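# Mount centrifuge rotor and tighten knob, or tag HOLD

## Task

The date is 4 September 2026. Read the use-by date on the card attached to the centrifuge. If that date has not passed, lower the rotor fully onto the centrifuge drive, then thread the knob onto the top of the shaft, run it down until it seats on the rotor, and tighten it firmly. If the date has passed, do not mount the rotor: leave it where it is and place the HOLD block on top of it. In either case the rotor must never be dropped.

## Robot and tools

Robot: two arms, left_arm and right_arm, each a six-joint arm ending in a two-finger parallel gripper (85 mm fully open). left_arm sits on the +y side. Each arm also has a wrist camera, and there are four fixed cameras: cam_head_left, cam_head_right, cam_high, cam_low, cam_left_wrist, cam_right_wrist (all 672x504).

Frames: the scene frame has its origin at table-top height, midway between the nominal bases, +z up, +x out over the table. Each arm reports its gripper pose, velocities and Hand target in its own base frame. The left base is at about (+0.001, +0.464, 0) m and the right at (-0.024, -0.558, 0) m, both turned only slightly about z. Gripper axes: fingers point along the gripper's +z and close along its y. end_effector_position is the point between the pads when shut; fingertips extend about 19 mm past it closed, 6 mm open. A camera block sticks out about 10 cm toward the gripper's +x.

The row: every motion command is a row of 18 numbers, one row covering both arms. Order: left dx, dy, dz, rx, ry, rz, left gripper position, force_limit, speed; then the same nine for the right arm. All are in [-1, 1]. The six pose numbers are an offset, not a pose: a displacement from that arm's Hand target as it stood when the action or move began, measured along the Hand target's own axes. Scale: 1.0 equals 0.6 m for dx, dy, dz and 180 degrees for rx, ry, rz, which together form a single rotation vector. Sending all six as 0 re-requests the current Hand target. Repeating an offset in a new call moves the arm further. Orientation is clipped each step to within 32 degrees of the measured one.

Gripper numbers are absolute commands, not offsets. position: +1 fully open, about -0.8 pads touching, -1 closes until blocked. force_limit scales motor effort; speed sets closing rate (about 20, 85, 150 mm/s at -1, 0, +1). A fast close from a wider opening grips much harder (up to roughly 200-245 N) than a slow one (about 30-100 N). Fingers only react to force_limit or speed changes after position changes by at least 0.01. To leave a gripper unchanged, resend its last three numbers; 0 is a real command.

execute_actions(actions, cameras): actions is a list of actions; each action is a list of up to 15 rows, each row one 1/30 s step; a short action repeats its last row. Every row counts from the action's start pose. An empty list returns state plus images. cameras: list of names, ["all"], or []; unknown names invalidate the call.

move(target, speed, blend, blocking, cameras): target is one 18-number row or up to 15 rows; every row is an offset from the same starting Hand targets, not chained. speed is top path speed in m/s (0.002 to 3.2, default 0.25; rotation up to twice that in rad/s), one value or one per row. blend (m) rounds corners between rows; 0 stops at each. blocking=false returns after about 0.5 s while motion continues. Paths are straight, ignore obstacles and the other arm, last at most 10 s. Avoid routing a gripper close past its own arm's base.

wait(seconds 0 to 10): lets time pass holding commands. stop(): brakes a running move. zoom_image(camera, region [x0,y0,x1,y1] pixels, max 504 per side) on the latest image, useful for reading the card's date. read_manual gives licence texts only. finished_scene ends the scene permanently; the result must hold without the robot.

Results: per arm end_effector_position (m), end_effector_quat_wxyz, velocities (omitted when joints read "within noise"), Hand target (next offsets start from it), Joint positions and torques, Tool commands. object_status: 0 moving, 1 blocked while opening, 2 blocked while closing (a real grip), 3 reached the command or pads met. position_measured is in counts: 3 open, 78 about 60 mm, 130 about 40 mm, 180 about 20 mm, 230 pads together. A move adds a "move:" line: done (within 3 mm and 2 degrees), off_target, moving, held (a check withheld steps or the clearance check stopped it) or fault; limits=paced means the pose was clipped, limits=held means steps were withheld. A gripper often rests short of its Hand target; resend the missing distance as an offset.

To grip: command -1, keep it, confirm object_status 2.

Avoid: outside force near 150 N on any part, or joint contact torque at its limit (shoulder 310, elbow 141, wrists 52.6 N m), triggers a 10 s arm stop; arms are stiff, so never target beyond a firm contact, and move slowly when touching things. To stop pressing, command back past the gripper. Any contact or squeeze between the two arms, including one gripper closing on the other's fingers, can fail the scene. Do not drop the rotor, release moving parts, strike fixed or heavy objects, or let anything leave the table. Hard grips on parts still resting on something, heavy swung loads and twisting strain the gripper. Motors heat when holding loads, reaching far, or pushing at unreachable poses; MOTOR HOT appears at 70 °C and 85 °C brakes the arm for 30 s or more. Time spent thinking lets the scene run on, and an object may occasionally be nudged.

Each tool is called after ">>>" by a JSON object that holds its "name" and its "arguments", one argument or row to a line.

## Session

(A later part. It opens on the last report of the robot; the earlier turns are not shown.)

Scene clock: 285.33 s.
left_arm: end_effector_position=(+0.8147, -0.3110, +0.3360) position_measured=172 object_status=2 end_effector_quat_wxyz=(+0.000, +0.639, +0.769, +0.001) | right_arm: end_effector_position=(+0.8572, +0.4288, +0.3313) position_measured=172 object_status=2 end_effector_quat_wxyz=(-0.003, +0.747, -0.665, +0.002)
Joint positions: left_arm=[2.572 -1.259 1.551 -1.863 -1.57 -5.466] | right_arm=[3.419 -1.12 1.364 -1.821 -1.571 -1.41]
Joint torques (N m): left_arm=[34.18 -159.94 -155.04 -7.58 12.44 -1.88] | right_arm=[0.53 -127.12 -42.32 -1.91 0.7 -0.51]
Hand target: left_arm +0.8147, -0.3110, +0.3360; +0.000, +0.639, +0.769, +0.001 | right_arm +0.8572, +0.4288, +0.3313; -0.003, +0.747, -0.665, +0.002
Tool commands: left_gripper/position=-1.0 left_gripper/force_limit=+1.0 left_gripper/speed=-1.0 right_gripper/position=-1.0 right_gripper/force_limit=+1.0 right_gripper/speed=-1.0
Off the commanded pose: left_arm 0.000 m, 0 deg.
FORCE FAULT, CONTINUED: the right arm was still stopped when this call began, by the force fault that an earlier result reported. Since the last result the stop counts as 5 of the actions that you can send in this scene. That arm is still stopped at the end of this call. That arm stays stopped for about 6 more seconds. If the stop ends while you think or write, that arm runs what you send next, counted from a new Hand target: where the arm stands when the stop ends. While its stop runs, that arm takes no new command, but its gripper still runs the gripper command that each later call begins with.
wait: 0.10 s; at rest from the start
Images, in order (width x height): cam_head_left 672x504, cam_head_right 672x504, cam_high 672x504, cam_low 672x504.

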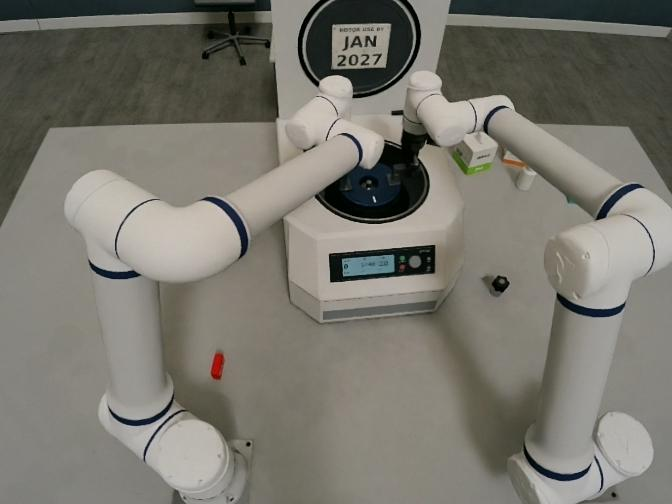

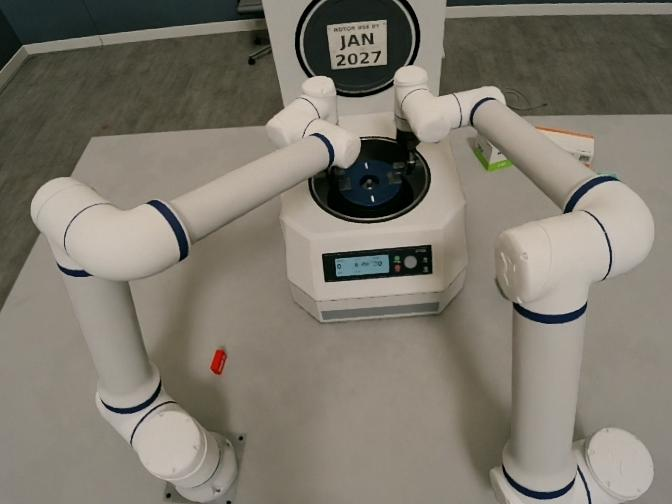

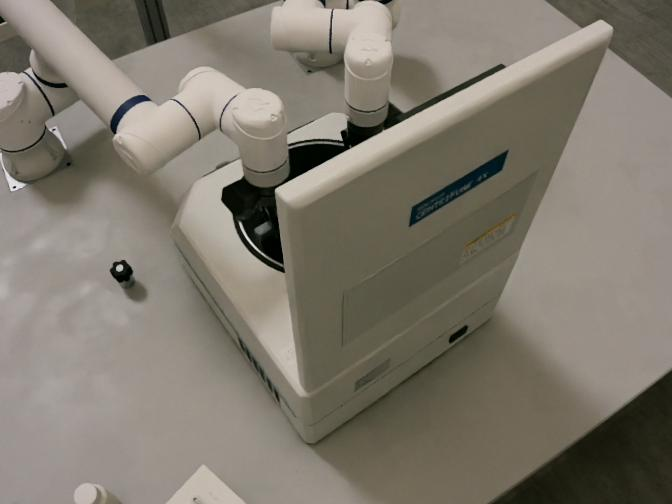

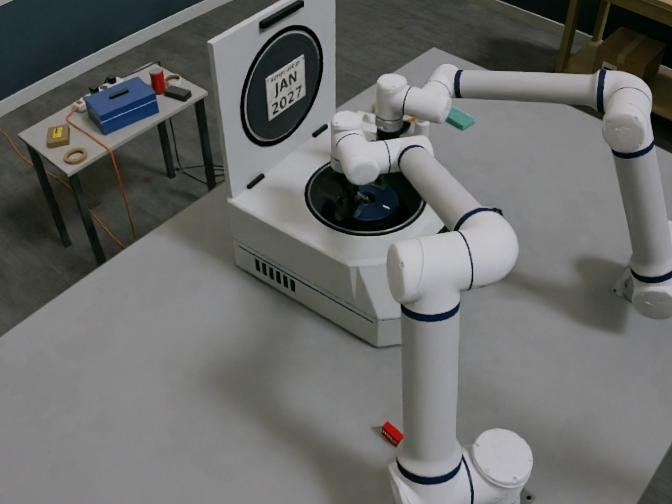

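>>> {"name": "move", "arguments": {
  "target": [0,0,-0.0093,0,0,0,-1,1,-1,0.0005,0.0011,-0.0095,-0.0023,0.0003,0,-1,1,-1],
  "speed": 0.02,
  "cameras": ["cam_left_wrist","cam_right_wrist"]
}}

Scene clock: 303.60 s.
left_arm: end_effector_position=(+0.8147, -0.3110, +0.3415) position_measured=172 object_status=2 end_effector_quat_wxyz=(+0.000, +0.639, +0.769, +0.001) | right_arm: end_effector_position=(+0.8566, +0.4285, +0.3369) position_measured=172 object_status=2 end_effector_quat_wxyz=(+0.000, +0.747, -0.665, +0.000)
Joint positions: left_arm=[2.572 -1.261 1.544 -1.854 -1.57 -5.466] | right_arm=[3.419 -1.12 1.353 -1.803 -1.57 -1.411]
Joint torques (N m): left_arm=[32.54 -145.13 -137.74 -1.38 12.58 -1.63] | right_arm=[-8.78 -137.05 -44.34 1.1 2.88 -2.39]
Hand target: left_arm +0.8147, -0.3110, +0.3416; +0.000, +0.639, +0.769, +0.001 | right_arm +0.8566, +0.4284, +0.3370; +0.000, +0.747, -0.665, -0.001
Off the commanded pose: left_arm 0.000 m, 0 deg | right_arm 0.000 m, 0 deg.
FORCE FAULT, CONTINUED: the right arm's stop, for the force fault that an earlier result reported, is over. The rest of the stop counts as 11 of the actions that you can send in this scene. The stop ended before this call began, so that arm ran this call's commands, counted from a new Hand target: where the arm stood when the stop ended.
move: done
Images, in order (width x height): cam_left_wrist 672x504, cam_right_wrist 672x504.

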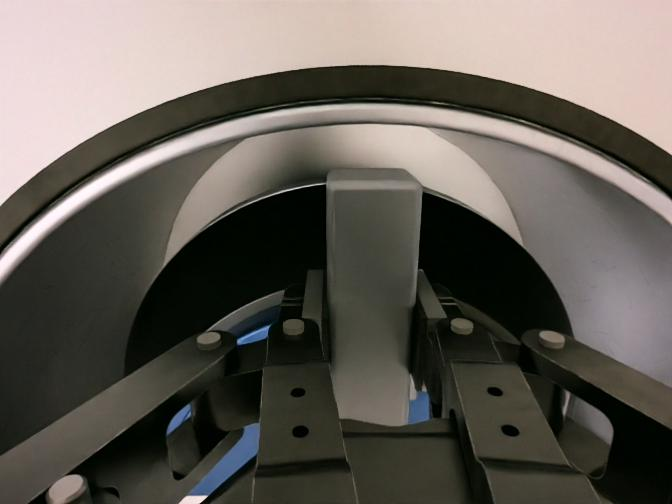

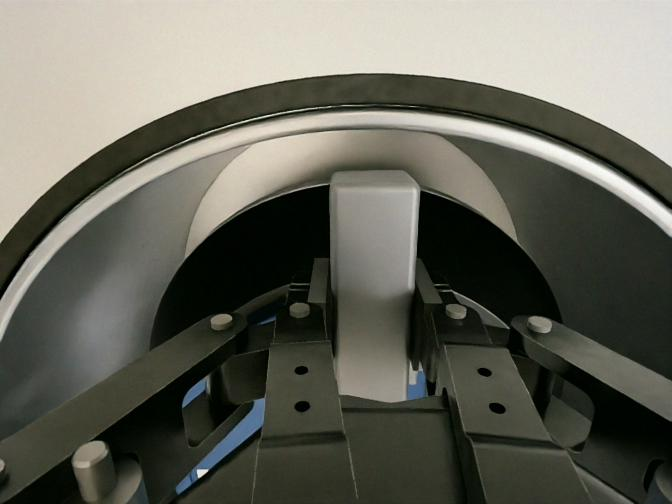

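>>> {"name": "move", "arguments": {
  "target": [-0.0012,-0.0011,0,0,0,0,-1,1,-1,0.0012,0.001,0,0,0,0,-1,1,-1],
  "speed": 0.02
}}

>>> {"name": "move", "arguments": {
  "target": [-0.0012,-0.0011,0,0,0,0,-1,1,-1,0.0012,0.001,0,0,0,0,-1,1,-1],
  "speed": 0.02
}}

Scene clock: 307.27 s.
left_arm: end_effector_position=(+0.8143, -0.3117, +0.3417) position_measured=172 object_status=2 end_effector_quat_wxyz=(+0.000, +0.639, +0.769, +0.001) | right_arm: end_effector_position=(+0.8561, +0.4277, +0.3370) position_measured=172 object_status=2 end_effector_quat_wxyz=(+0.000, +0.747, -0.665, -0.001)
Joint positions: left_arm=[2.571 -1.261 1.544 -1.854 -1.57 -5.467] | right_arm=[3.418 -1.121 1.355 -1.803 -1.57 -1.411]
Joint torques (N m): left_arm=[-2.37 -133.33 -100.46 -3.91 7.71 -2.77] | right_arm=[-18.96 -151.14 -31.18 -1.07 0.08 -2.68]
Hand target: left_arm +0.8142, -0.3118, +0.3416; +0.000, +0.639, +0.769, +0.001 | right_arm +0.8561, +0.4276, +0.3370; +0.000, +0.747, -0.665, -0.001
Off the commanded pose: left_arm 0.000 m, 0 deg | right_arm 0.000 m, 0 deg.
move: done

Scene clock: 307.97 s.
left_arm: end_effector_position=(+0.8138, -0.3125, +0.3416) position_measured=172 object_status=2 end_effector_quat_wxyz=(+0.000, +0.639, +0.769, +0.001) | right_arm: end_effector_position=(+0.8556, +0.4270, +0.3370) position_measured=172 object_status=2 end_effector_quat_wxyz=(+0.000, +0.747, -0.665, -0.001)
Joint positions: left_arm=[2.569 -1.262 1.545 -1.854 -1.57 -5.468] | right_arm=[3.418 -1.123 1.357 -1.804 -1.57 -1.412]
Joint torques (N m): left_arm=[-31.88 -127.93 -91.98 -2.26 -3.42 -3.5] | right_arm=[-31.62 -174.73 -28.18 3.67 -4.5 -2.63]
Hand target: left_arm +0.8137, -0.3127, +0.3416; +0.000, +0.639, +0.769, +0.001 | right_arm +0.8555, +0.4269, +0.3370; +0.000, +0.747, -0.665, -0.001
Off the commanded pose: left_arm 0.000 m, 0 deg | right_arm 0.000 m, 0 deg.
move: done

>>> {"name": "move", "arguments": {
  "target": [
    [0.0013,0.0011,0,0,0,0,-1,1,-1,-0.0014,-0.001,0,0,0,0,-1,1,-1],
    [0.0013,0.0011,0.0083,0,0,0,-1,1,-1,-0.0014,-0.001,0.0083,0,0,0,-1,1,-1]
  ],
  "speed": 0.02
}}

>>> {"name": "move", "arguments": {
  "target": [0,0,0.002,0,0,0,-1,1,-1,0,0,0.002,0,0,0,-1,1,-1],
  "speed": 0.01
}}

>>> {"name": "move", "arguments": {
  "target": [0,0,0.002,0,0,0,-1,1,-1,0,0,0.002,0,0,0,-1,1,-1],
  "speed": 0.01
}}

Scene clock: 327.00 s.
left_arm: end_effector_position=(+0.8142, -0.3118, +0.3368) position_measured=172 object_status=2 end_effector_quat_wxyz=(+0.000, +0.639, +0.769, +0.000) | right_arm: end_effector_position=(+0.8560, +0.4277, +0.3323) position_measured=172 object_status=2 end_effector_quat_wxyz=(+0.000, +0.747, -0.665, +0.000)
Joint positions: left_arm=[2.571 -1.259 1.55 -1.862 -1.57 -5.467] | right_arm=[3.418 -1.12 1.361 -1.811 -1.57 -1.411]
Joint torques (N m): left_arm=[24.58 -93.21 -85.06 -2.53 5.67 2.66] | right_arm=[3.4 -100.34 -27.66 -0.26 0.76 3.92]
Hand target: left_arm +0.8142, -0.3118, +0.3366; +0.000, +0.639, +0.769, +0.001 | right_arm +0.8560, +0.4278, +0.3321; +0.000, +0.747, -0.665, -0.001
Off the commanded pose: left_arm 0.000 m, 0 deg | right_arm 0.000 m, 0 deg.
move: done

Scene clock: 327.70 s.
left_arm: end_effector_position=(+0.8142, -0.3118, +0.3355) position_measured=172 object_status=2 end_effector_quat_wxyz=(+0.000, +0.639, +0.769, +0.001) | right_arm: end_effector_position=(+0.8560, +0.4278, +0.3310) position_measured=172 object_status=2 end_effector_quat_wxyz=(+0.000, +0.747, -0.665, -0.001)
Joint positions: left_arm=[2.571 -1.259 1.552 -1.864 -1.57 -5.467] | right_arm=[3.418 -1.119 1.362 -1.813 -1.57 -1.411]
Joint torques (N m): left_arm=[24.24 -89.68 -82.33 -4.31 6.4 2.93] | right_arm=[2.66 -92.77 -25.66 -1.38 0.95 3.99]
Hand target: left_arm +0.8142, -0.3118, +0.3354; +0.000, +0.639, +0.769, +0.001 | right_arm +0.8560, +0.4278, +0.3309; +0.000, +0.747, -0.665, -0.001
Off the commanded pose: left_arm 0.000 m, 0 deg | right_arm 0.000 m, 0 deg.
move: done

Scene clock: 328.40 s.
left_arm: end_effector_position=(+0.8143, -0.3117, +0.3345) position_measured=172 object_status=2 end_effector_quat_wxyz=(+0.000, +0.639, +0.769, +0.001) | right_arm: end_effector_position=(+0.8561, +0.4278, +0.3299) position_measured=172 object_status=2 end_effector_quat_wxyz=(+0.000, +0.747, -0.665, +0.000)
Joint positions: left_arm=[2.571 -1.258 1.553 -1.866 -1.57 -5.467] | right_arm=[3.418 -1.119 1.364 -1.815 -1.57 -1.411]
Joint torques (N m): left_arm=[12.74 -51.19 -43.4 -1.78 2.11 2.76] | right_arm=[1.5 -48.04 -7.5 1.75 0.7 3.97]
Hand target: left_arm +0.8142, -0.3118, +0.3342; +0.000, +0.639, +0.769, +0.001 | right_arm +0.8560, +0.4278, +0.3297; +0.000, +0.747, -0.665, -0.001
Off the commanded pose: left_arm 0.000 m, 0 deg | right_arm 0.000 m, 0 deg.
move: done

>>> {"name": "move", "arguments": {
  "target": [0,0,0.0012,0,0,0,-1,1,-1,0,0,0.0012,0,0,0,-1,1,-1],
  "speed": 0.01
}}

Scene clock: 329.73 s.
left_arm: end_effector_position=(+0.8142, -0.3117, +0.3337) position_measured=172 object_status=2 end_effector_quat_wxyz=(+0.000, +0.639, +0.769, +0.001) | right_arm: end_effector_position=(+0.8561, +0.4278, +0.3291) position_measured=172 object_status=2 end_effector_quat_wxyz=(+0.000, +0.747, -0.665, +0.000)
Joint positions: left_arm=[2.571 -1.258 1.554 -1.868 -1.57 -5.467] | right_arm=[3.418 -1.118 1.365 -1.816 -1.57 -1.411]
Joint torques (N m): left_arm=[-19.92 -23 -15.56 -0.66 -5.6 2.71] | right_arm=[-6.51 -15.87 6.28 3.29 -2.28 3.66]
Hand target: left_arm +0.8142, -0.3118, +0.3335; +0.000, +0.639, +0.769, +0.001 | right_arm +0.8560, +0.4278, +0.3289; +0.000, +0.747, -0.665, -0.001
Off the commanded pose: left_arm 0.000 m, 0 deg | right_arm 0.000 m, 0 deg.
move: done

>>> {"name": "execute_actions", "arguments": {
  "actions": [
    [[0,0,0,0,0,0,-1,1,-1,0,0,0,0,0,0,0.5,1,-0.6]],
    [[0,0,0,0,0,0,-1,1,-1,0,0,0,0,0,0,0.5,1,-0.6]]
  ]
}}

>>> {"name": "move", "arguments": {
  "target": [0,0,0,0,0,0,-1,1,-1,0,0,-0.35,0,0,0,0.5,1,-0.6],
  "speed": 0.25,
  "cameras": ["cam_right_wrist","cam_left_wrist","cam_head_right"]
}}

Scene clock: 332.97 s.
left_arm: end_effector_position=(+0.8142, -0.3118, +0.3335) position_measured=172 object_status=2 end_effector_quat_wxyz=(+0.000, +0.639, +0.769, +0.000) | right_arm: end_effector_position=(+0.8560, +0.4278, +0.3289) position_measured=66 object_status=0 end_effector_quat_wxyz=(+0.000, +0.747, -0.665, -0.001)
Joint positions: left_arm=[2.571 -1.258 1.554 -1.868 -1.57 -5.467] | right_arm=[3.418 -1.118 1.365 -1.816 -1.57 -1.411]
Joint torques (N m): left_arm=[-25.88 -55.83 -62.11 -4.13 -1.28 1.72] | right_arm=[10.57 -147.65 -47.88 -4.09 2.71 -3.41]
Hand target: left_arm +0.8142, -0.3118, +0.3335; +0.000, +0.639, +0.769, +0.001 | right_arm +0.8560, +0.4278, +0.3289; +0.000, +0.747, -0.665, -0.001
Off the commanded pose: left_arm 0.000 m, 0 deg | right_arm 0.000 m, 0 deg.

Scene clock: 334.57 s.
left_arm: end_effector_position=(+0.8142, -0.3118, +0.3335) position_measured=172 object_status=2 end_effector_quat_wxyz=(+0.000, +0.639, +0.769, +0.001) | right_arm: end_effector_position=(+0.8563, +0.4277, +0.5388) position_measured=66 object_status=3 end_effector_quat_wxyz=(+0.000, +0.747, -0.665, -0.001)
Joint positions: left_arm=[2.571 -1.258 1.554 -1.868 -1.57 -5.467] | right_arm=[3.418 -1.142 1.03 -1.457 -1.57 -1.411]
Joint torques (N m): left_arm=[-26.63 -58.69 -61.88 -4.27 -0.83 1.24] | right_arm=[6.89 -104.56 -48.9 0.8 -1.01 2.43]
Hand target: left_arm +0.8142, -0.3118, +0.3335; +0.000, +0.639, +0.769, +0.001 | right_arm +0.8563, +0.4278, +0.5389; +0.000, +0.747, -0.665, -0.001
Off the commanded pose: left_arm 0.000 m, 0 deg | right_arm 0.000 m, 0 deg.
move: done
Images, in order (width x height): cam_head_right 672x504, cam_left_wrist 672x504, cam_right_wrist 672x504.

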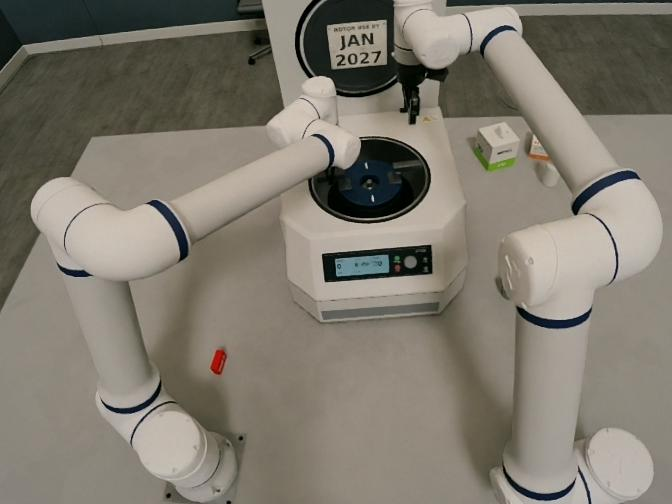

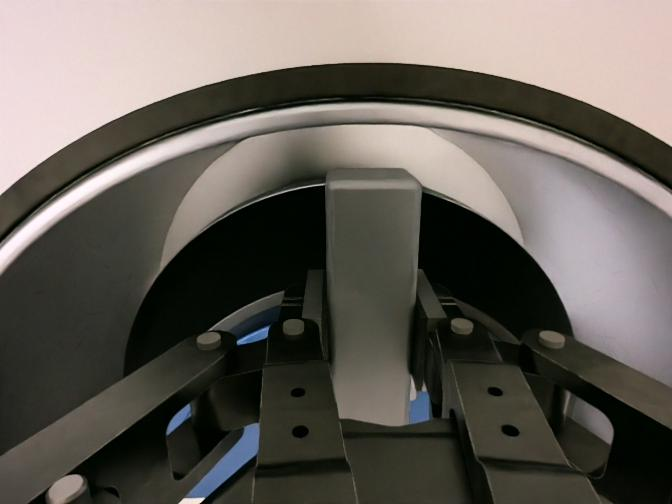

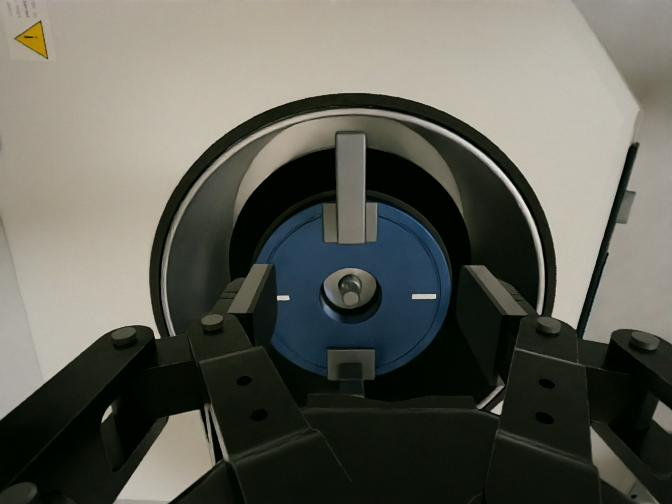

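>>> {"name": "zoom_image", "arguments": {
  "camera": "cam_right_wrist",
  "region": [300, 240, 400, 340]
}}

>>> {"name": "zoom_image", "arguments": {
  "camera": "cam_right_wrist",
  "region": [220, 80, 480, 340]
}}

Scaled by 5.040 from the camera's 672x504 image, which has a finer 960x720 frame.

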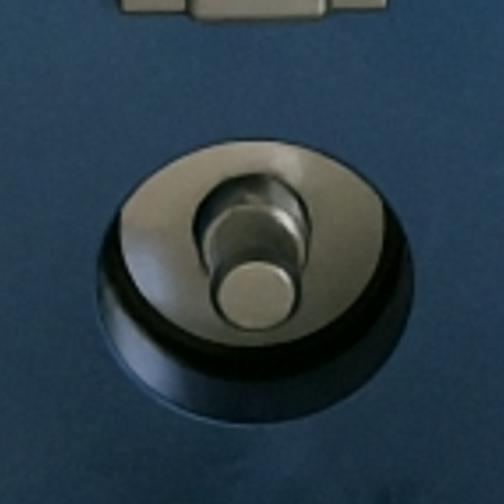

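Scaled by 1.938 from the camera's 672x504 image, which has a finer 960x720 frame.

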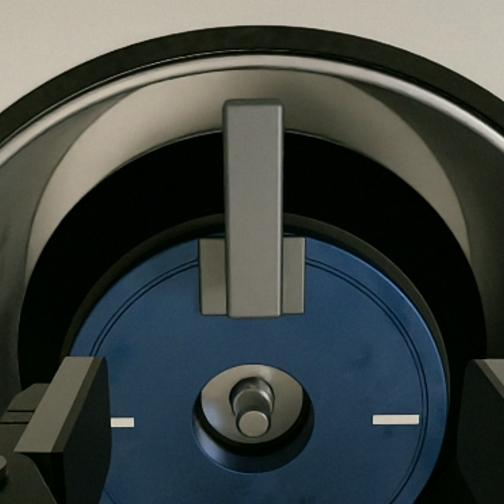

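>>> {"name": "wait", "arguments": {
  "seconds": 0.05,
  "cameras": ["cam_low","cam_head_right","cam_high"]
}}

>>> {"name": "zoom_image", "arguments": {
  "camera": "cam_low",
  "region": [470, 190, 520, 240]
}}

>>> {"name": "zoom_image", "arguments": {
  "camera": "cam_high",
  "region": [95, 245, 155, 305]
}}

>>> {"name": "zoom_image", "arguments": {
  "camera": "cam_low",
  "region": [330, 170, 410, 250]
}}

Scene clock: 338.17 s.
left_arm: end_effector_position=(+0.8142, -0.3118, +0.3335) position_measured=172 object_status=2 end_effector_quat_wxyz=(+0.000, +0.639, +0.769, +0.001) | right_arm: end_effector_position=(+0.8563, +0.4278, +0.5389) position_measured=66 object_status=3 end_effector_quat_wxyz=(+0.000, +0.747, -0.665, -0.001)
Joint positions: left_arm=[2.571 -1.258 1.554 -1.868 -1.57 -5.467] | right_arm=[3.418 -1.142 1.029 -1.457 -1.57 -1.411]
Joint torques (N m): left_arm=[-26.33 -59.37 -61.74 -4.61 -0.91 0.56] | right_arm=[8.6 -107.69 -48.64 0.89 -1.05 2.71]
Hand target: left_arm +0.8142, -0.3118, +0.3335; +0.000, +0.639, +0.769, +0.001 | right_arm +0.8563, +0.4278, +0.5389; +0.000, +0.747, -0.665, -0.001
Tool commands: left_gripper/position=-1.0 left_gripper/force_limit=+1.0 left_gripper/speed=-1.0 right_gripper/position=+0.5 right_gripper/force_limit=+1.0 right_gripper/speed=-0.6
Off the commanded pose: left_arm 0.000 m, 0 deg | right_arm 0.000 m, 0 deg.
wait: 0.07 s; at rest from the start
Images, in order (width x height): cam_head_right 672x504, cam_high 672x504, cam_low 672x504.

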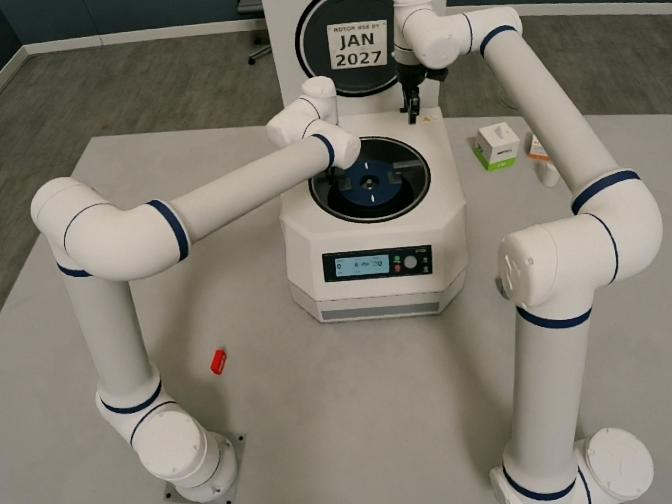

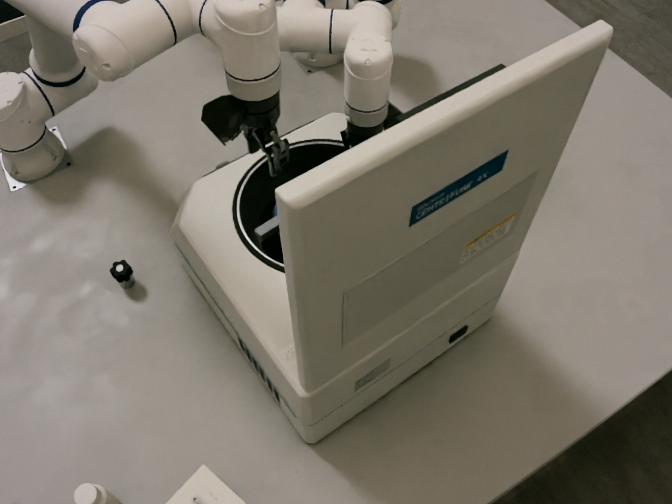

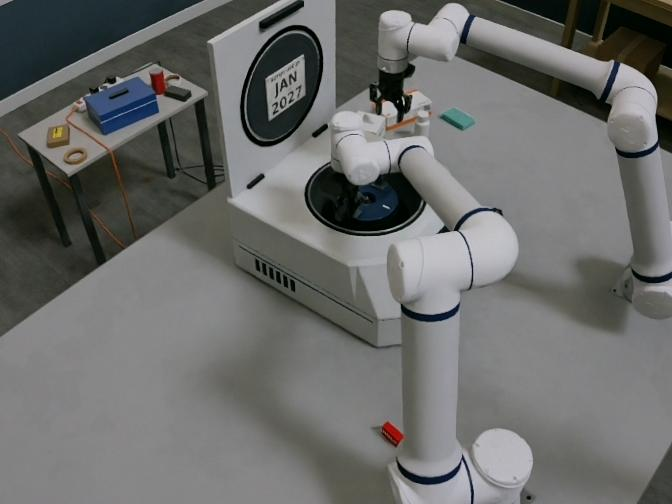

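Scaled by 10.080 from the camera's 672x504 image, which has a finer 960x720 frame.

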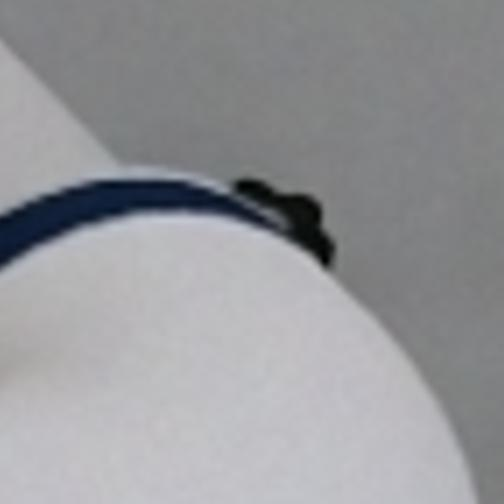

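Scaled by 8.400 from the camera's 672x504 image, which has a finer 960x720 frame.

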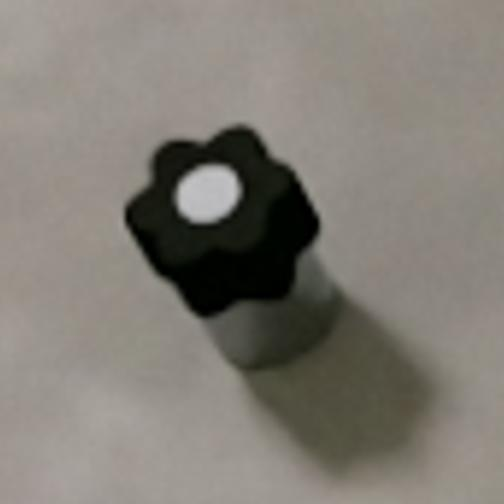

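Scaled by 6.300 from the camera's 672x504 image, which has a finer 960x720 frame.

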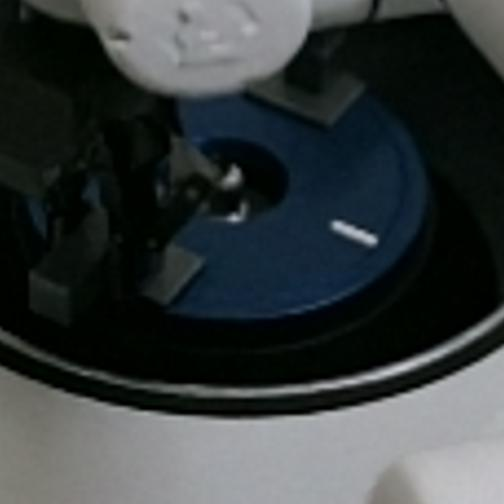

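>>> {"name": "move", "arguments": {
  "target": [0,0,0.002,0,0,0,-1,1,-1,0,0,0,0,0,0,0.5,1,-0.6],
  "speed": 0.01
}}

>>> {"name": "move", "arguments": {
  "target": [0,0,0.001,0,0,0,-1,1,-1,0,0,0,0,0,0,0.5,1,-0.6],
  "speed": 0.01
}}

>>> {"name": "move", "arguments": {
  "target": [0,0,0.001,0,0,0,-1,1,-1,0,0,0,0,0,0,0.5,1,-0.6],
  "speed": 0.01
}}

>>> {"name": "move", "arguments": {
  "target": [0,0,-0.002,0,0,0,-1,1,-1,0,0,0,0,0,0,0.5,1,-0.6],
  "speed": 0.01
}}

>>> {"name": "move", "arguments": {
  "target": [0,0,-0.002,0,0,0,-1,1,-1,0,0,0,0,0,0,0.5,1,-0.6],
  "speed": 0.01
}}

Scene clock: 352.20 s.
left_arm: end_effector_position=(+0.8142, -0.3118, +0.3327) position_measured=172 object_status=2 end_effector_quat_wxyz=(+0.000, +0.639, +0.769, +0.001) | right_arm: end_effector_position=(+0.8563, +0.4278, +0.5389) position_measured=66 object_status=3 end_effector_quat_wxyz=(+0.000, +0.747, -0.665, -0.001)
Joint positions: left_arm=[2.571 -1.257 1.556 -1.87 -1.57 -5.467] | right_arm=[3.418 -1.142 1.029 -1.457 -1.57 -1.411]
Joint torques (N m): left_arm=[-27.83 -6.95 -2.59 -4.52 -3.7 -0.29] | right_arm=[7.33 -106.83 -48.75 0.86 -1.06 2.05]
Hand target: left_arm +0.8142, -0.3118, +0.3323; +0.000, +0.639, +0.769, +0.001 | right_arm +0.8563, +0.4278, +0.5389; +0.000, +0.747, -0.665, -0.001
Off the commanded pose: left_arm 0.000 m, 0 deg | right_arm 0.000 m, 0 deg.
move: done

Scene clock: 352.90 s.
left_arm: end_effector_position=(+0.8142, -0.3118, +0.3319) position_measured=172 object_status=2 end_effector_quat_wxyz=(+0.000, +0.639, +0.769, +0.001) | right_arm: end_effector_position=(+0.8563, +0.4278, +0.5389) position_measured=66 object_status=3 end_effector_quat_wxyz=(+0.000, +0.747, -0.665, -0.001)
Joint positions: left_arm=[2.571 -1.257 1.556 -1.871 -1.57 -5.467] | right_arm=[3.418 -1.142 1.029 -1.457 -1.57 -1.411]
Joint torques (N m): left_arm=[-24.4 31.04 29.82 -1.19 -9.18 -0.36] | right_arm=[6.8 -108.45 -49.06 0.66 -1.09 2.22]
Hand target: left_arm +0.8142, -0.3118, +0.3317; +0.000, +0.639, +0.769, +0.001 | right_arm +0.8563, +0.4278, +0.5389; +0.000, +0.747, -0.665, -0.001
Off the commanded pose: left_arm 0.000 m, 0 deg | right_arm 0.000 m, 0 deg.
move: done

Scene clock: 353.60 s.
left_arm: end_effector_position=(+0.8142, -0.3118, +0.3313) position_measured=172 object_status=2 end_effector_quat_wxyz=(+0.000, +0.639, +0.769, +0.001) | right_arm: end_effector_position=(+0.8563, +0.4278, +0.5389) position_measured=66 object_status=3 end_effector_quat_wxyz=(+0.000, +0.747, -0.665, -0.001)
Joint positions: left_arm=[2.571 -1.257 1.557 -1.872 -1.57 -5.467] | right_arm=[3.418 -1.142 1.029 -1.457 -1.57 -1.411]
Joint torques (N m): left_arm=[-26.56 56.72 57.21 0.75 -12.53 -0.08] | right_arm=[6.64 -106.68 -48.96 0.86 -0.99 2.49]
Hand target: left_arm +0.8142, -0.3118, +0.3311; +0.000, +0.639, +0.769, +0.001 | right_arm +0.8563, +0.4278, +0.5389; +0.000, +0.747, -0.665, -0.001
Off the commanded pose: left_arm 0.000 m, 0 deg | right_arm 0.000 m, 0 deg.
move: done

Scene clock: 354.30 s.
left_arm: end_effector_position=(+0.8141, -0.3117, +0.3319) position_measured=172 object_status=2 end_effector_quat_wxyz=(+0.000, +0.639, +0.769, +0.000) | right_arm: end_effector_position=(+0.8563, +0.4278, +0.5389) position_measured=66 object_status=3 end_effector_quat_wxyz=(+0.000, +0.747, -0.665, -0.001)
Joint positions: left_arm=[2.571 -1.257 1.556 -1.87 -1.57 -5.467] | right_arm=[3.418 -1.142 1.029 -1.457 -1.57 -1.411]
Joint torques (N m): left_arm=[-30.49 11.61 7.48 4.63 -11.37 0.28] | right_arm=[7.64 -105.46 -48.5 0.59 -0.92 2.6]
Hand target: left_arm +0.8142, -0.3118, +0.3323; +0.000, +0.639, +0.769, +0.001 | right_arm +0.8563, +0.4278, +0.5389; +0.000, +0.747, -0.665, -0.001
Off the commanded pose: left_arm 0.000 m, 0 deg | right_arm 0.000 m, 0 deg.
move: done

Scene clock: 355.00 s.
left_arm: end_effector_position=(+0.8141, -0.3117, +0.3331) position_measured=172 object_status=2 end_effector_quat_wxyz=(+0.000, +0.639, +0.769, +0.000) | right_arm: end_effector_position=(+0.8563, +0.4278, +0.5389) position_measured=66 object_status=3 end_effector_quat_wxyz=(+0.000, +0.747, -0.665, -0.001)
Joint positions: left_arm=[2.571 -1.257 1.555 -1.868 -1.57 -5.467] | right_arm=[3.418 -1.142 1.029 -1.457 -1.57 -1.411]
Joint torques (N m): left_arm=[-32.26 -42.99 -48.19 1.94 -6.56 0.03] | right_arm=[7.6 -106.82 -48.28 0.7 -0.66 2.37]
Hand target: left_arm +0.8142, -0.3118, +0.3335; +0.000, +0.639, +0.769, +0.001 | right_arm +0.8563, +0.4278, +0.5389; +0.000, +0.747, -0.665, -0.001
Off the commanded pose: left_arm 0.000 m, 0 deg | right_arm 0.000 m, 0 deg.
move: done

>>> {"name": "move", "arguments": {
  "target": [
    [0,0,0,0,0,0,-1,1,-1,0,0,0.33,0,0,0,0.5,1,-0.6],
    [0,0,0,0,0,0,-1,1,-1,0,0,0.35,0,0,0,0.5,1,-0.6]
  ],
  "speed": [0.25, 0.05],
  "cameras": ["cam_right_wrist"]
}}

Scene clock: 360.20 s.
left_arm: end_effector_position=(+0.8142, -0.3118, +0.3335) position_measured=172 object_status=2 end_effector_quat_wxyz=(+0.000, +0.639, +0.769, +0.001) | right_arm: end_effector_position=(+0.8560, +0.4278, +0.3292) position_measured=66 object_status=3 end_effector_quat_wxyz=(+0.000, +0.747, -0.665, -0.001) end_effector_velocity=(+0.001, +0.001, +0.000) end_effector_angular_velocity=(+0.002, -0.004, +0.002)
Joint positions: left_arm=[2.571 -1.258 1.554 -1.868 -1.57 -5.467] | right_arm=[3.418 -1.118 1.364 -1.816 -1.57 -1.411]
Joint velocities: left_arm=[within noise] | right_arm=[0.001 0.001 0 -0.005 0 -0.001]
Joint torques (N m): left_arm=[-16.34 -66.71 -63.17 -2.82 -0.97 -1.04] | right_arm=[-7.13 -108.61 -35.63 -4.19 2.82 -3.23]
Hand target: left_arm +0.8142, -0.3118, +0.3335; +0.000, +0.639, +0.769, +0.001 | right_arm +0.8560, +0.4278, +0.3289; +0.000, +0.747, -0.665, -0.001
Off the commanded pose: left_arm 0.000 m, 0 deg | right_arm 0.000 m, 0 deg.
move: done
Images, in order (width x height): cam_right_wrist 672x504.

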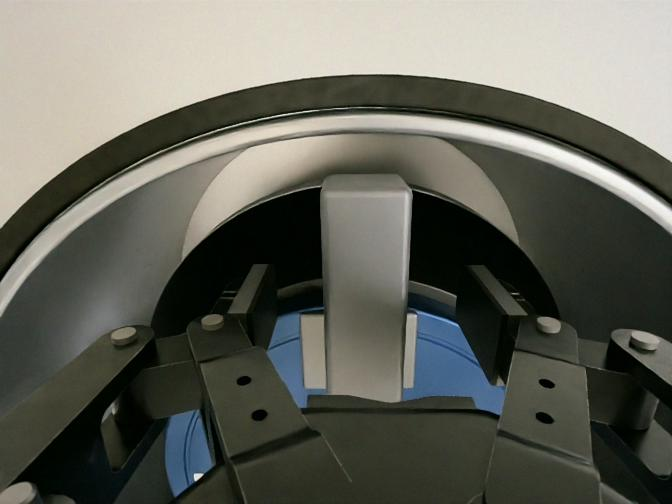

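>>> {"name": "move", "arguments": {
  "target": [
    [0,0,0,0,0,0,-1,1,-1,-0.001,-0.0038,0,0,0,0,0.5,1,-0.6],
    [0,0,0,0,0,0,-1,1,-1,-0.001,-0.0038,0,0,0,0,-0.2,1,-0.6],
    [0,0,0,0,0,0,-1,1,-1,-0.001,-0.0038,0,0,0,0,-1,1,-1]
  ],
  "speed": 0.05,
  "cameras": ["cam_right_wrist"]
}}

Scene clock: 368.33 s.
left_arm: end_effector_position=(+0.8142, -0.3118, +0.3335) position_measured=172 object_status=2 end_effector_quat_wxyz=(+0.000, +0.639, +0.769, +0.001) | right_arm: end_effector_position=(+0.8582, +0.4286, +0.3289) position_measured=172 object_status=0 end_effector_quat_wxyz=(+0.000, +0.747, -0.665, -0.001)
Joint positions: left_arm=[2.571 -1.258 1.554 -1.868 -1.57 -5.467] | right_arm=[3.419 -1.114 1.359 -1.814 -1.57 -1.411]
Joint torques (N m): left_arm=[-12.28 -64.26 -62.54 -2.69 -0.94 -1.29] | right_arm=[9.06 -108.52 -45.1 -4.66 2.66 2.58]
Hand target: left_arm +0.8142, -0.3118, +0.3335; +0.000, +0.639, +0.769, +0.001 | right_arm +0.8582, +0.4286, +0.3289; +0.000, +0.747, -0.665, -0.001
Off the commanded pose: left_arm 0.000 m, 0 deg | right_arm 0.000 m, 0 deg.
move: done
Images, in order (width x height): cam_right_wrist 672x504.

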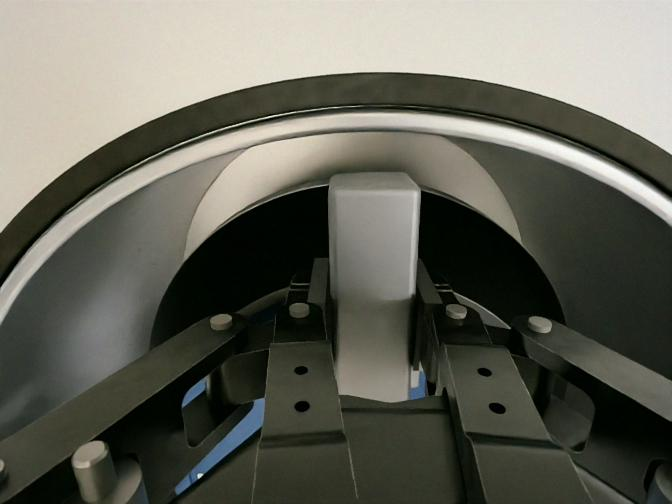

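>>> {"name": "execute_actions", "arguments": {
  "actions": [],
  "cameras": ["cam_right_wrist","cam_left_wrist"]
}}

Scene clock: 375.47 s.
left_arm: end_effector_position=(+0.8142, -0.3118, +0.3335) position_measured=172 object_status=2 end_effector_quat_wxyz=(+0.000, +0.639, +0.769, +0.001) | right_arm: end_effector_position=(+0.8582, +0.4286, +0.3289) position_measured=172 object_status=2 end_effector_quat_wxyz=(+0.000, +0.747, -0.665, -0.001)
Joint positions: left_arm=[2.571 -1.258 1.554 -1.868 -1.57 -5.467] | right_arm=[3.419 -1.114 1.359 -1.814 -1.57 -1.411]
Joint velocities: within noise
Joint torques (N m): left_arm=[-12.28 -54.35 -63.54 -4.22 -0.86 -1.38] | right_arm=[-3.58 -106.65 -36.24 -5.48 2.01 2.57]
Hand target: left_arm +0.8142, -0.3118, +0.3335; +0.000, +0.639, +0.769, +0.001 | right_arm +0.8582, +0.4286, +0.3289; +0.000, +0.747, -0.665, -0.001
Tool commands: left_gripper/position=-1.0 left_gripper/force_limit=+1.0 left_gripper/speed=-1.0 right_gripper/position=-1.0 right_gripper/force_limit=+1.0 right_gripper/speed=-1.0
Off the commanded pose: left_arm 0.000 m, 0 deg | right_arm 0.000 m, 0 deg.
Images, in order (width x height): cam_left_wrist 672x504, cam_right_wrist 672x504.

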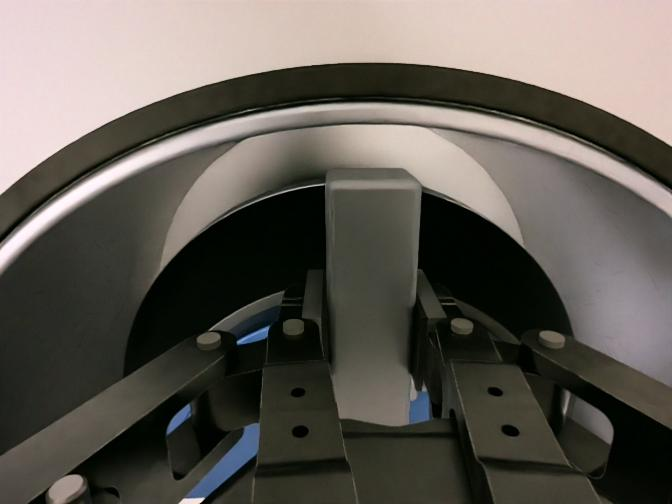

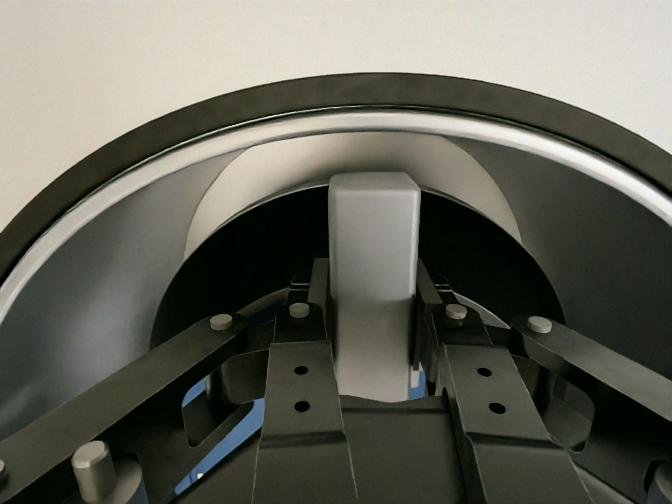

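>>> {"name": "move", "arguments": {
  "target": [
    [0,0,-0.0435,0,0,0,-1,1,-1,0,0,-0.0435,0,0,0,-1,1,-1],
    [-0.0011,-0.02136,-0.0435,0,0,-0.03333,-1,1,-1,-0.0011,-0.02148,-0.0435,0,0,-0.03333,-1,1,-1],
    [-0.0045,-0.0425,-0.0435,0,0,-0.06667,-1,1,-1,-0.0045,-0.0427,-0.0435,0,0,-0.06667,-1,1,-1]
  ],
  "speed": [0.04, 0.05, 0.05],
  "blend": [0, 0.004, 0],
  "cameras": ["cam_left_wrist","cam_right_wrist"]
}}

Scene clock: 382.87 s.
left_arm: end_effector_position=(+0.7896, -0.3191, +0.3596) position_measured=172 object_status=2 end_effector_quat_wxyz=(+0.000, +0.556, +0.831, +0.000) | right_arm: end_effector_position=(+0.8833, +0.4343, +0.3550) position_measured=172 object_status=2 end_effector_quat_wxyz=(+0.000, +0.812, -0.583, -0.001)
Joint positions: left_arm=[2.547 -1.302 1.565 -1.834 -1.57 -5.699] | right_arm=[3.417 -1.082 1.263 -1.751 -1.57 -1.621]
Joint torques (N m): left_arm=[-16.21 -102.58 -78.34 -4.87 0.67 -2.2] | right_arm=[-18.05 -153.78 -68.85 -3.8 -2.41 -2.56]
Hand target: left_arm +0.7896, -0.3191, +0.3596; +0.000, +0.555, +0.832, +0.001 | right_arm +0.8834, +0.4343, +0.3550; +0.000, +0.813, -0.583, -0.001
Off the commanded pose: left_arm 0.000 m, 0 deg | right_arm 0.000 m, 0 deg.
move: done
Images, in order (width x height): cam_left_wrist 672x504, cam_right_wrist 672x504.

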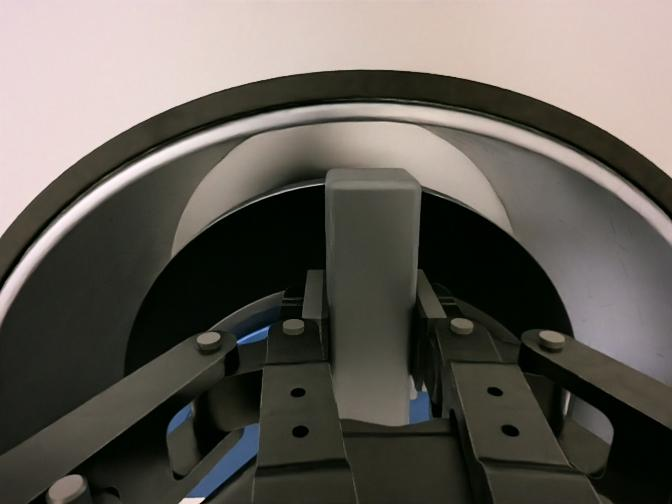

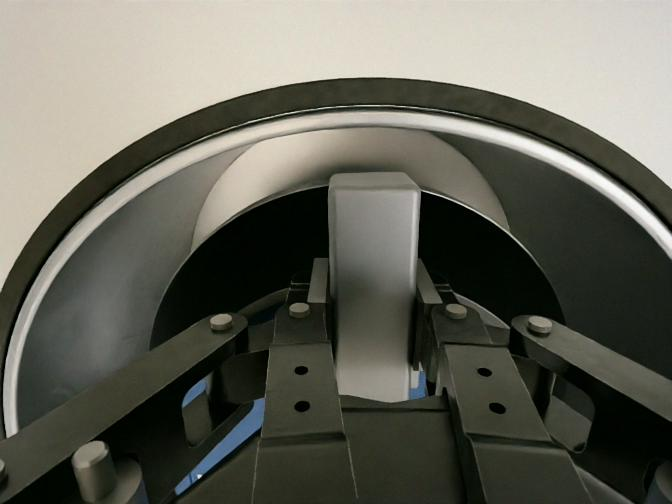

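>>> {"name": "move", "arguments": {
  "target": [
    [0,0,0.0333,0,0,0,-1,1,-1,0,0,0.0333,0,0,0,-1,1,-1],
    [0,0,0.0383,0,0,0,-1,1,-1,0,0,0.0383,0,0,0,-1,1,-1]
  ],
  "speed": [0.03, 0.01],
  "blend": [0.0, 0],
  "cameras": []
}}

Scene clock: 384.93 s.
left_arm: end_effector_position=(+0.7897, -0.3192, +0.3376) position_measured=172 object_status=2 end_effector_quat_wxyz=(+0.001, +0.555, +0.832, +0.001) end_effector_velocity=(+0.000, +0.000, -0.003) end_effector_angular_velocity=(-0.001, +0.000, +0.000) | right_arm: end_effector_position=(+0.8835, +0.4343, +0.3329) position_measured=172 object_status=2 end_effector_quat_wxyz=(+0.000, +0.813, -0.583, +0.000)
Joint positions: left_arm=[2.547 -1.292 1.593 -1.873 -1.57 -5.7] | right_arm=[3.417 -1.074 1.292 -1.788 -1.57 -1.622]
Joint velocities: left_arm=[0.001 0.002 0.003 -0.005 -0.001 0] | right_arm=[within noise]
Joint torques (N m): left_arm=[3.35 -2.44 5.42 -2.72 3.34 1.31] | right_arm=[-20.1 -45.55 -19.23 -5.95 -1.53 -2.24]
Hand target: left_arm +0.7896, -0.3191, +0.3366; +0.000, +0.555, +0.832, +0.001 | right_arm +0.8834, +0.4343, +0.3320; +0.000, +0.813, -0.583, -0.001
Off the commanded pose: left_arm 0.001 m, 0 deg | right_arm 0.001 m, 0 deg.
move: done
No camera images: "cameras" was empty.

>>> {"name": "move", "arguments": {
  "target": [0,0,-0.004,0,0,0,-1,1,-1,0,0,-0.004,0,0,0,-1,1,-1],
  "speed": 0.01,
  "cameras": []
}}

>>> {"name": "move", "arguments": {
  "target": [0,0,-0.004,0,0,0,-1,1,-1,0,0,-0.004,0,0,0,-1,1,-1],
  "speed": 0.01,
  "cameras": []
}}

Scene clock: 386.60 s.
left_arm: end_effector_position=(+0.7895, -0.3190, +0.3382) position_measured=172 object_status=2 end_effector_quat_wxyz=(+0.000, +0.555, +0.832, +0.001) | right_arm: end_effector_position=(+0.8833, +0.4343, +0.3339) position_measured=172 object_status=2 end_effector_quat_wxyz=(+0.001, +0.813, -0.583, -0.001)
Joint positions: left_arm=[2.547 -1.292 1.591 -1.869 -1.57 -5.7] | right_arm=[3.417 -1.074 1.29 -1.784 -1.57 -1.622]
Joint torques (N m): left_arm=[-3.81 -48.85 -52.58 3.18 2.67 2.84] | right_arm=[-12.27 -120.23 -44.98 -1.72 -1.39 -1.26]
Hand target: left_arm +0.7896, -0.3191, +0.3390; +0.000, +0.555, +0.832, +0.001 | right_arm +0.8834, +0.4343, +0.3344; +0.000, +0.813, -0.583, -0.001
Off the commanded pose: left_arm 0.001 m, 0 deg | right_arm 0.001 m, 0 deg.
move: done
No camera images: "cameras" was empty.

Scene clock: 387.30 s.
left_arm: end_effector_position=(+0.7896, -0.3191, +0.3412) position_measured=172 object_status=2 end_effector_quat_wxyz=(+0.000, +0.555, +0.832, +0.001) | right_arm: end_effector_position=(+0.8834, +0.4343, +0.3366) position_measured=172 object_status=2 end_effector_quat_wxyz=(+0.000, +0.813, -0.583, -0.001)
Joint positions: left_arm=[2.547 -1.293 1.588 -1.865 -1.57 -5.7] | right_arm=[3.417 -1.076 1.287 -1.781 -1.57 -1.622]
Joint torques (N m): left_arm=[-7.02 -105.31 -104.08 -1.24 2.53 2.48] | right_arm=[-18.53 -196.92 -68.67 -3.44 -3.36 -1.3]
Hand target: left_arm +0.7896, -0.3191, +0.3414; +0.000, +0.555, +0.832, +0.001 | right_arm +0.8834, +0.4343, +0.3368; +0.000, +0.813, -0.583, -0.001
Off the commanded pose: left_arm 0.000 m, 0 deg | right_arm 0.000 m, 0 deg.
move: done
No camera images: "cameras" was empty.

>>> {"name": "move", "arguments": {
  "target": [
    [0,0,-0.0087,0,0,0,-1,1,-1,0,0,-0.0087,0,0,0,-1,1,-1],
    [-0.0011,0.02136,-0.0087,0,0,0.03333,-1,1,-1,-0.0011,0.02148,-0.0087,0,0,0.03333,-1,1,-1],
    [-0.0045,0.0425,-0.0087,0,0,0.06667,-1,1,-1,-0.0045,0.0427,-0.0087,0,0,0.06667,-1,1,-1],
    [-0.0045,0.0425,0.005,0,0,0.06667,-1,1,-1,-0.0045,0.0427,0.005,0,0,0.06667,-1,1,-1]
  ],
  "speed": [0.03, 0.06, 0.06, 0.02],
  "blend": [0.0, 0.004, 0, 0],
  "cameras": []
}}

Scene clock: 392.33 s.
left_arm: end_effector_position=(+0.8142, -0.3118, +0.3386) position_measured=172 object_status=2 end_effector_quat_wxyz=(+0.000, +0.639, +0.769, +0.001) end_effector_velocity=(-0.001, +0.002, -0.004) end_effector_angular_velocity=(+0.001, +0.002, +0.001) | right_arm: end_effector_position=(+0.8582, +0.4287, +0.3341) position_measured=172 object_status=2 end_effector_quat_wxyz=(+0.000, +0.747, -0.665, -0.001)
Joint positions: left_arm=[2.571 -1.26 1.548 -1.859 -1.57 -5.467] | right_arm=[3.419 -1.116 1.353 -1.806 -1.57 -1.411]
Joint velocities: left_arm=[0.001 0.001 0.005 -0.004 0 0.001] | right_arm=[within noise]
Joint torques (N m): left_arm=[6.99 -74.22 -90.23 -9.78 -4.82 4.27] | right_arm=[7.93 -153.49 -56.77 -7.93 -0.49 3.48]
Hand target: left_arm +0.8142, -0.3118, +0.3384; +0.000, +0.639, +0.769, +0.001 | right_arm +0.8582, +0.4286, +0.3338; +0.000, +0.747, -0.665, -0.001
Off the commanded pose: left_arm 0.000 m, 0 deg | right_arm 0.000 m, 0 deg.
move: done
No camera images: "cameras" was empty.

>>> {"name": "move", "arguments": {
  "target": [
    [0,0,0.0033,0,0,0,-1,1,-1,0,0,0.0033,0,0,0,-1,1,-1]
  ],
  "speed": 0.01,
  "cameras": []
}}

>>> {"name": "move", "arguments": {
  "target": [
    [0,0,0.0025,0,0,0,-1,1,-1,0,0,0.0025,0,0,0,-1,1,-1]
  ],
  "speed": 0.01,
  "cameras": []
}}

>>> {"name": "move", "arguments": {
  "target": [
    [0,0,0.0022,0,0,0,-1,1,-1,0,0,0.0022,0,0,0,-1,1,-1]
  ],
  "speed": 0.01,
  "cameras": []
}}

Scene clock: 394.30 s.
left_arm: end_effector_position=(+0.8142, -0.3118, +0.3365) position_measured=172 object_status=2 end_effector_quat_wxyz=(+0.000, +0.639, +0.769, +0.001) | right_arm: end_effector_position=(+0.8582, +0.4287, +0.3320) position_measured=172 object_status=2 end_effector_quat_wxyz=(+0.000, +0.747, -0.665, -0.001)
Joint positions: left_arm=[2.571 -1.259 1.551 -1.862 -1.57 -5.467] | right_arm=[3.419 -1.116 1.355 -1.809 -1.57 -1.411]
Joint torques (N m): left_arm=[5.38 -78.12 -87.73 -10.67 -4.86 4.19] | right_arm=[-2.84 -152.87 -56.12 -8.66 -0.24 3.7]
Hand target: left_arm +0.8142, -0.3118, +0.3364; +0.000, +0.639, +0.769, +0.001 | right_arm +0.8582, +0.4286, +0.3319; +0.000, +0.747, -0.665, -0.001
Off the commanded pose: left_arm 0.000 m, 0 deg | right_arm 0.000 m, 0 deg.
move: done
No camera images: "cameras" was empty.

Scene clock: 395.00 s.
left_arm: end_effector_position=(+0.8142, -0.3118, +0.3350) position_measured=172 object_status=2 end_effector_quat_wxyz=(+0.000, +0.639, +0.769, +0.001) | right_arm: end_effector_position=(+0.8582, +0.4286, +0.3304) position_measured=172 object_status=2 end_effector_quat_wxyz=(+0.000, +0.747, -0.665, -0.001)
Joint positions: left_arm=[2.571 -1.258 1.552 -1.865 -1.57 -5.467] | right_arm=[3.419 -1.115 1.357 -1.812 -1.57 -1.411]
Joint torques (N m): left_arm=[4.92 -77.22 -88.38 -10.33 -4.91 4.23] | right_arm=[-2.82 -151.66 -56.05 -7.97 -0.32 3.87]
Hand target: left_arm +0.8142, -0.3118, +0.3349; +0.000, +0.639, +0.769, +0.001 | right_arm +0.8582, +0.4286, +0.3304; +0.000, +0.747, -0.665, -0.001
Off the commanded pose: left_arm 0.000 m, 0 deg | right_arm 0.000 m, 0 deg.
move: done
No camera images: "cameras" was empty.

Scene clock: 395.70 s.
left_arm: end_effector_position=(+0.8142, -0.3118, +0.3339) position_measured=172 object_status=2 end_effector_quat_wxyz=(+0.000, +0.639, +0.769, +0.001) | right_arm: end_effector_position=(+0.8582, +0.4287, +0.3293) position_measured=172 object_status=2 end_effector_quat_wxyz=(+0.000, +0.747, -0.665, +0.000)
Joint positions: left_arm=[2.571 -1.258 1.554 -1.867 -1.57 -5.467] | right_arm=[3.419 -1.115 1.359 -1.814 -1.57 -1.411]
Joint torques (N m): left_arm=[-3.68 -49.39 -63.28 -10.99 -4.55 4.36] | right_arm=[-3.76 -109.14 -42.73 -7.9 -0.3 3.6]
Hand target: left_arm +0.8142, -0.3118, +0.3336; +0.000, +0.639, +0.769, +0.001 | right_arm +0.8582, +0.4286, +0.3290; +0.000, +0.747, -0.665, -0.001
Off the commanded pose: left_arm 0.000 m, 0 deg | right_arm 0.000 m, 0 deg.
move: done
No camera images: "cameras" was empty.


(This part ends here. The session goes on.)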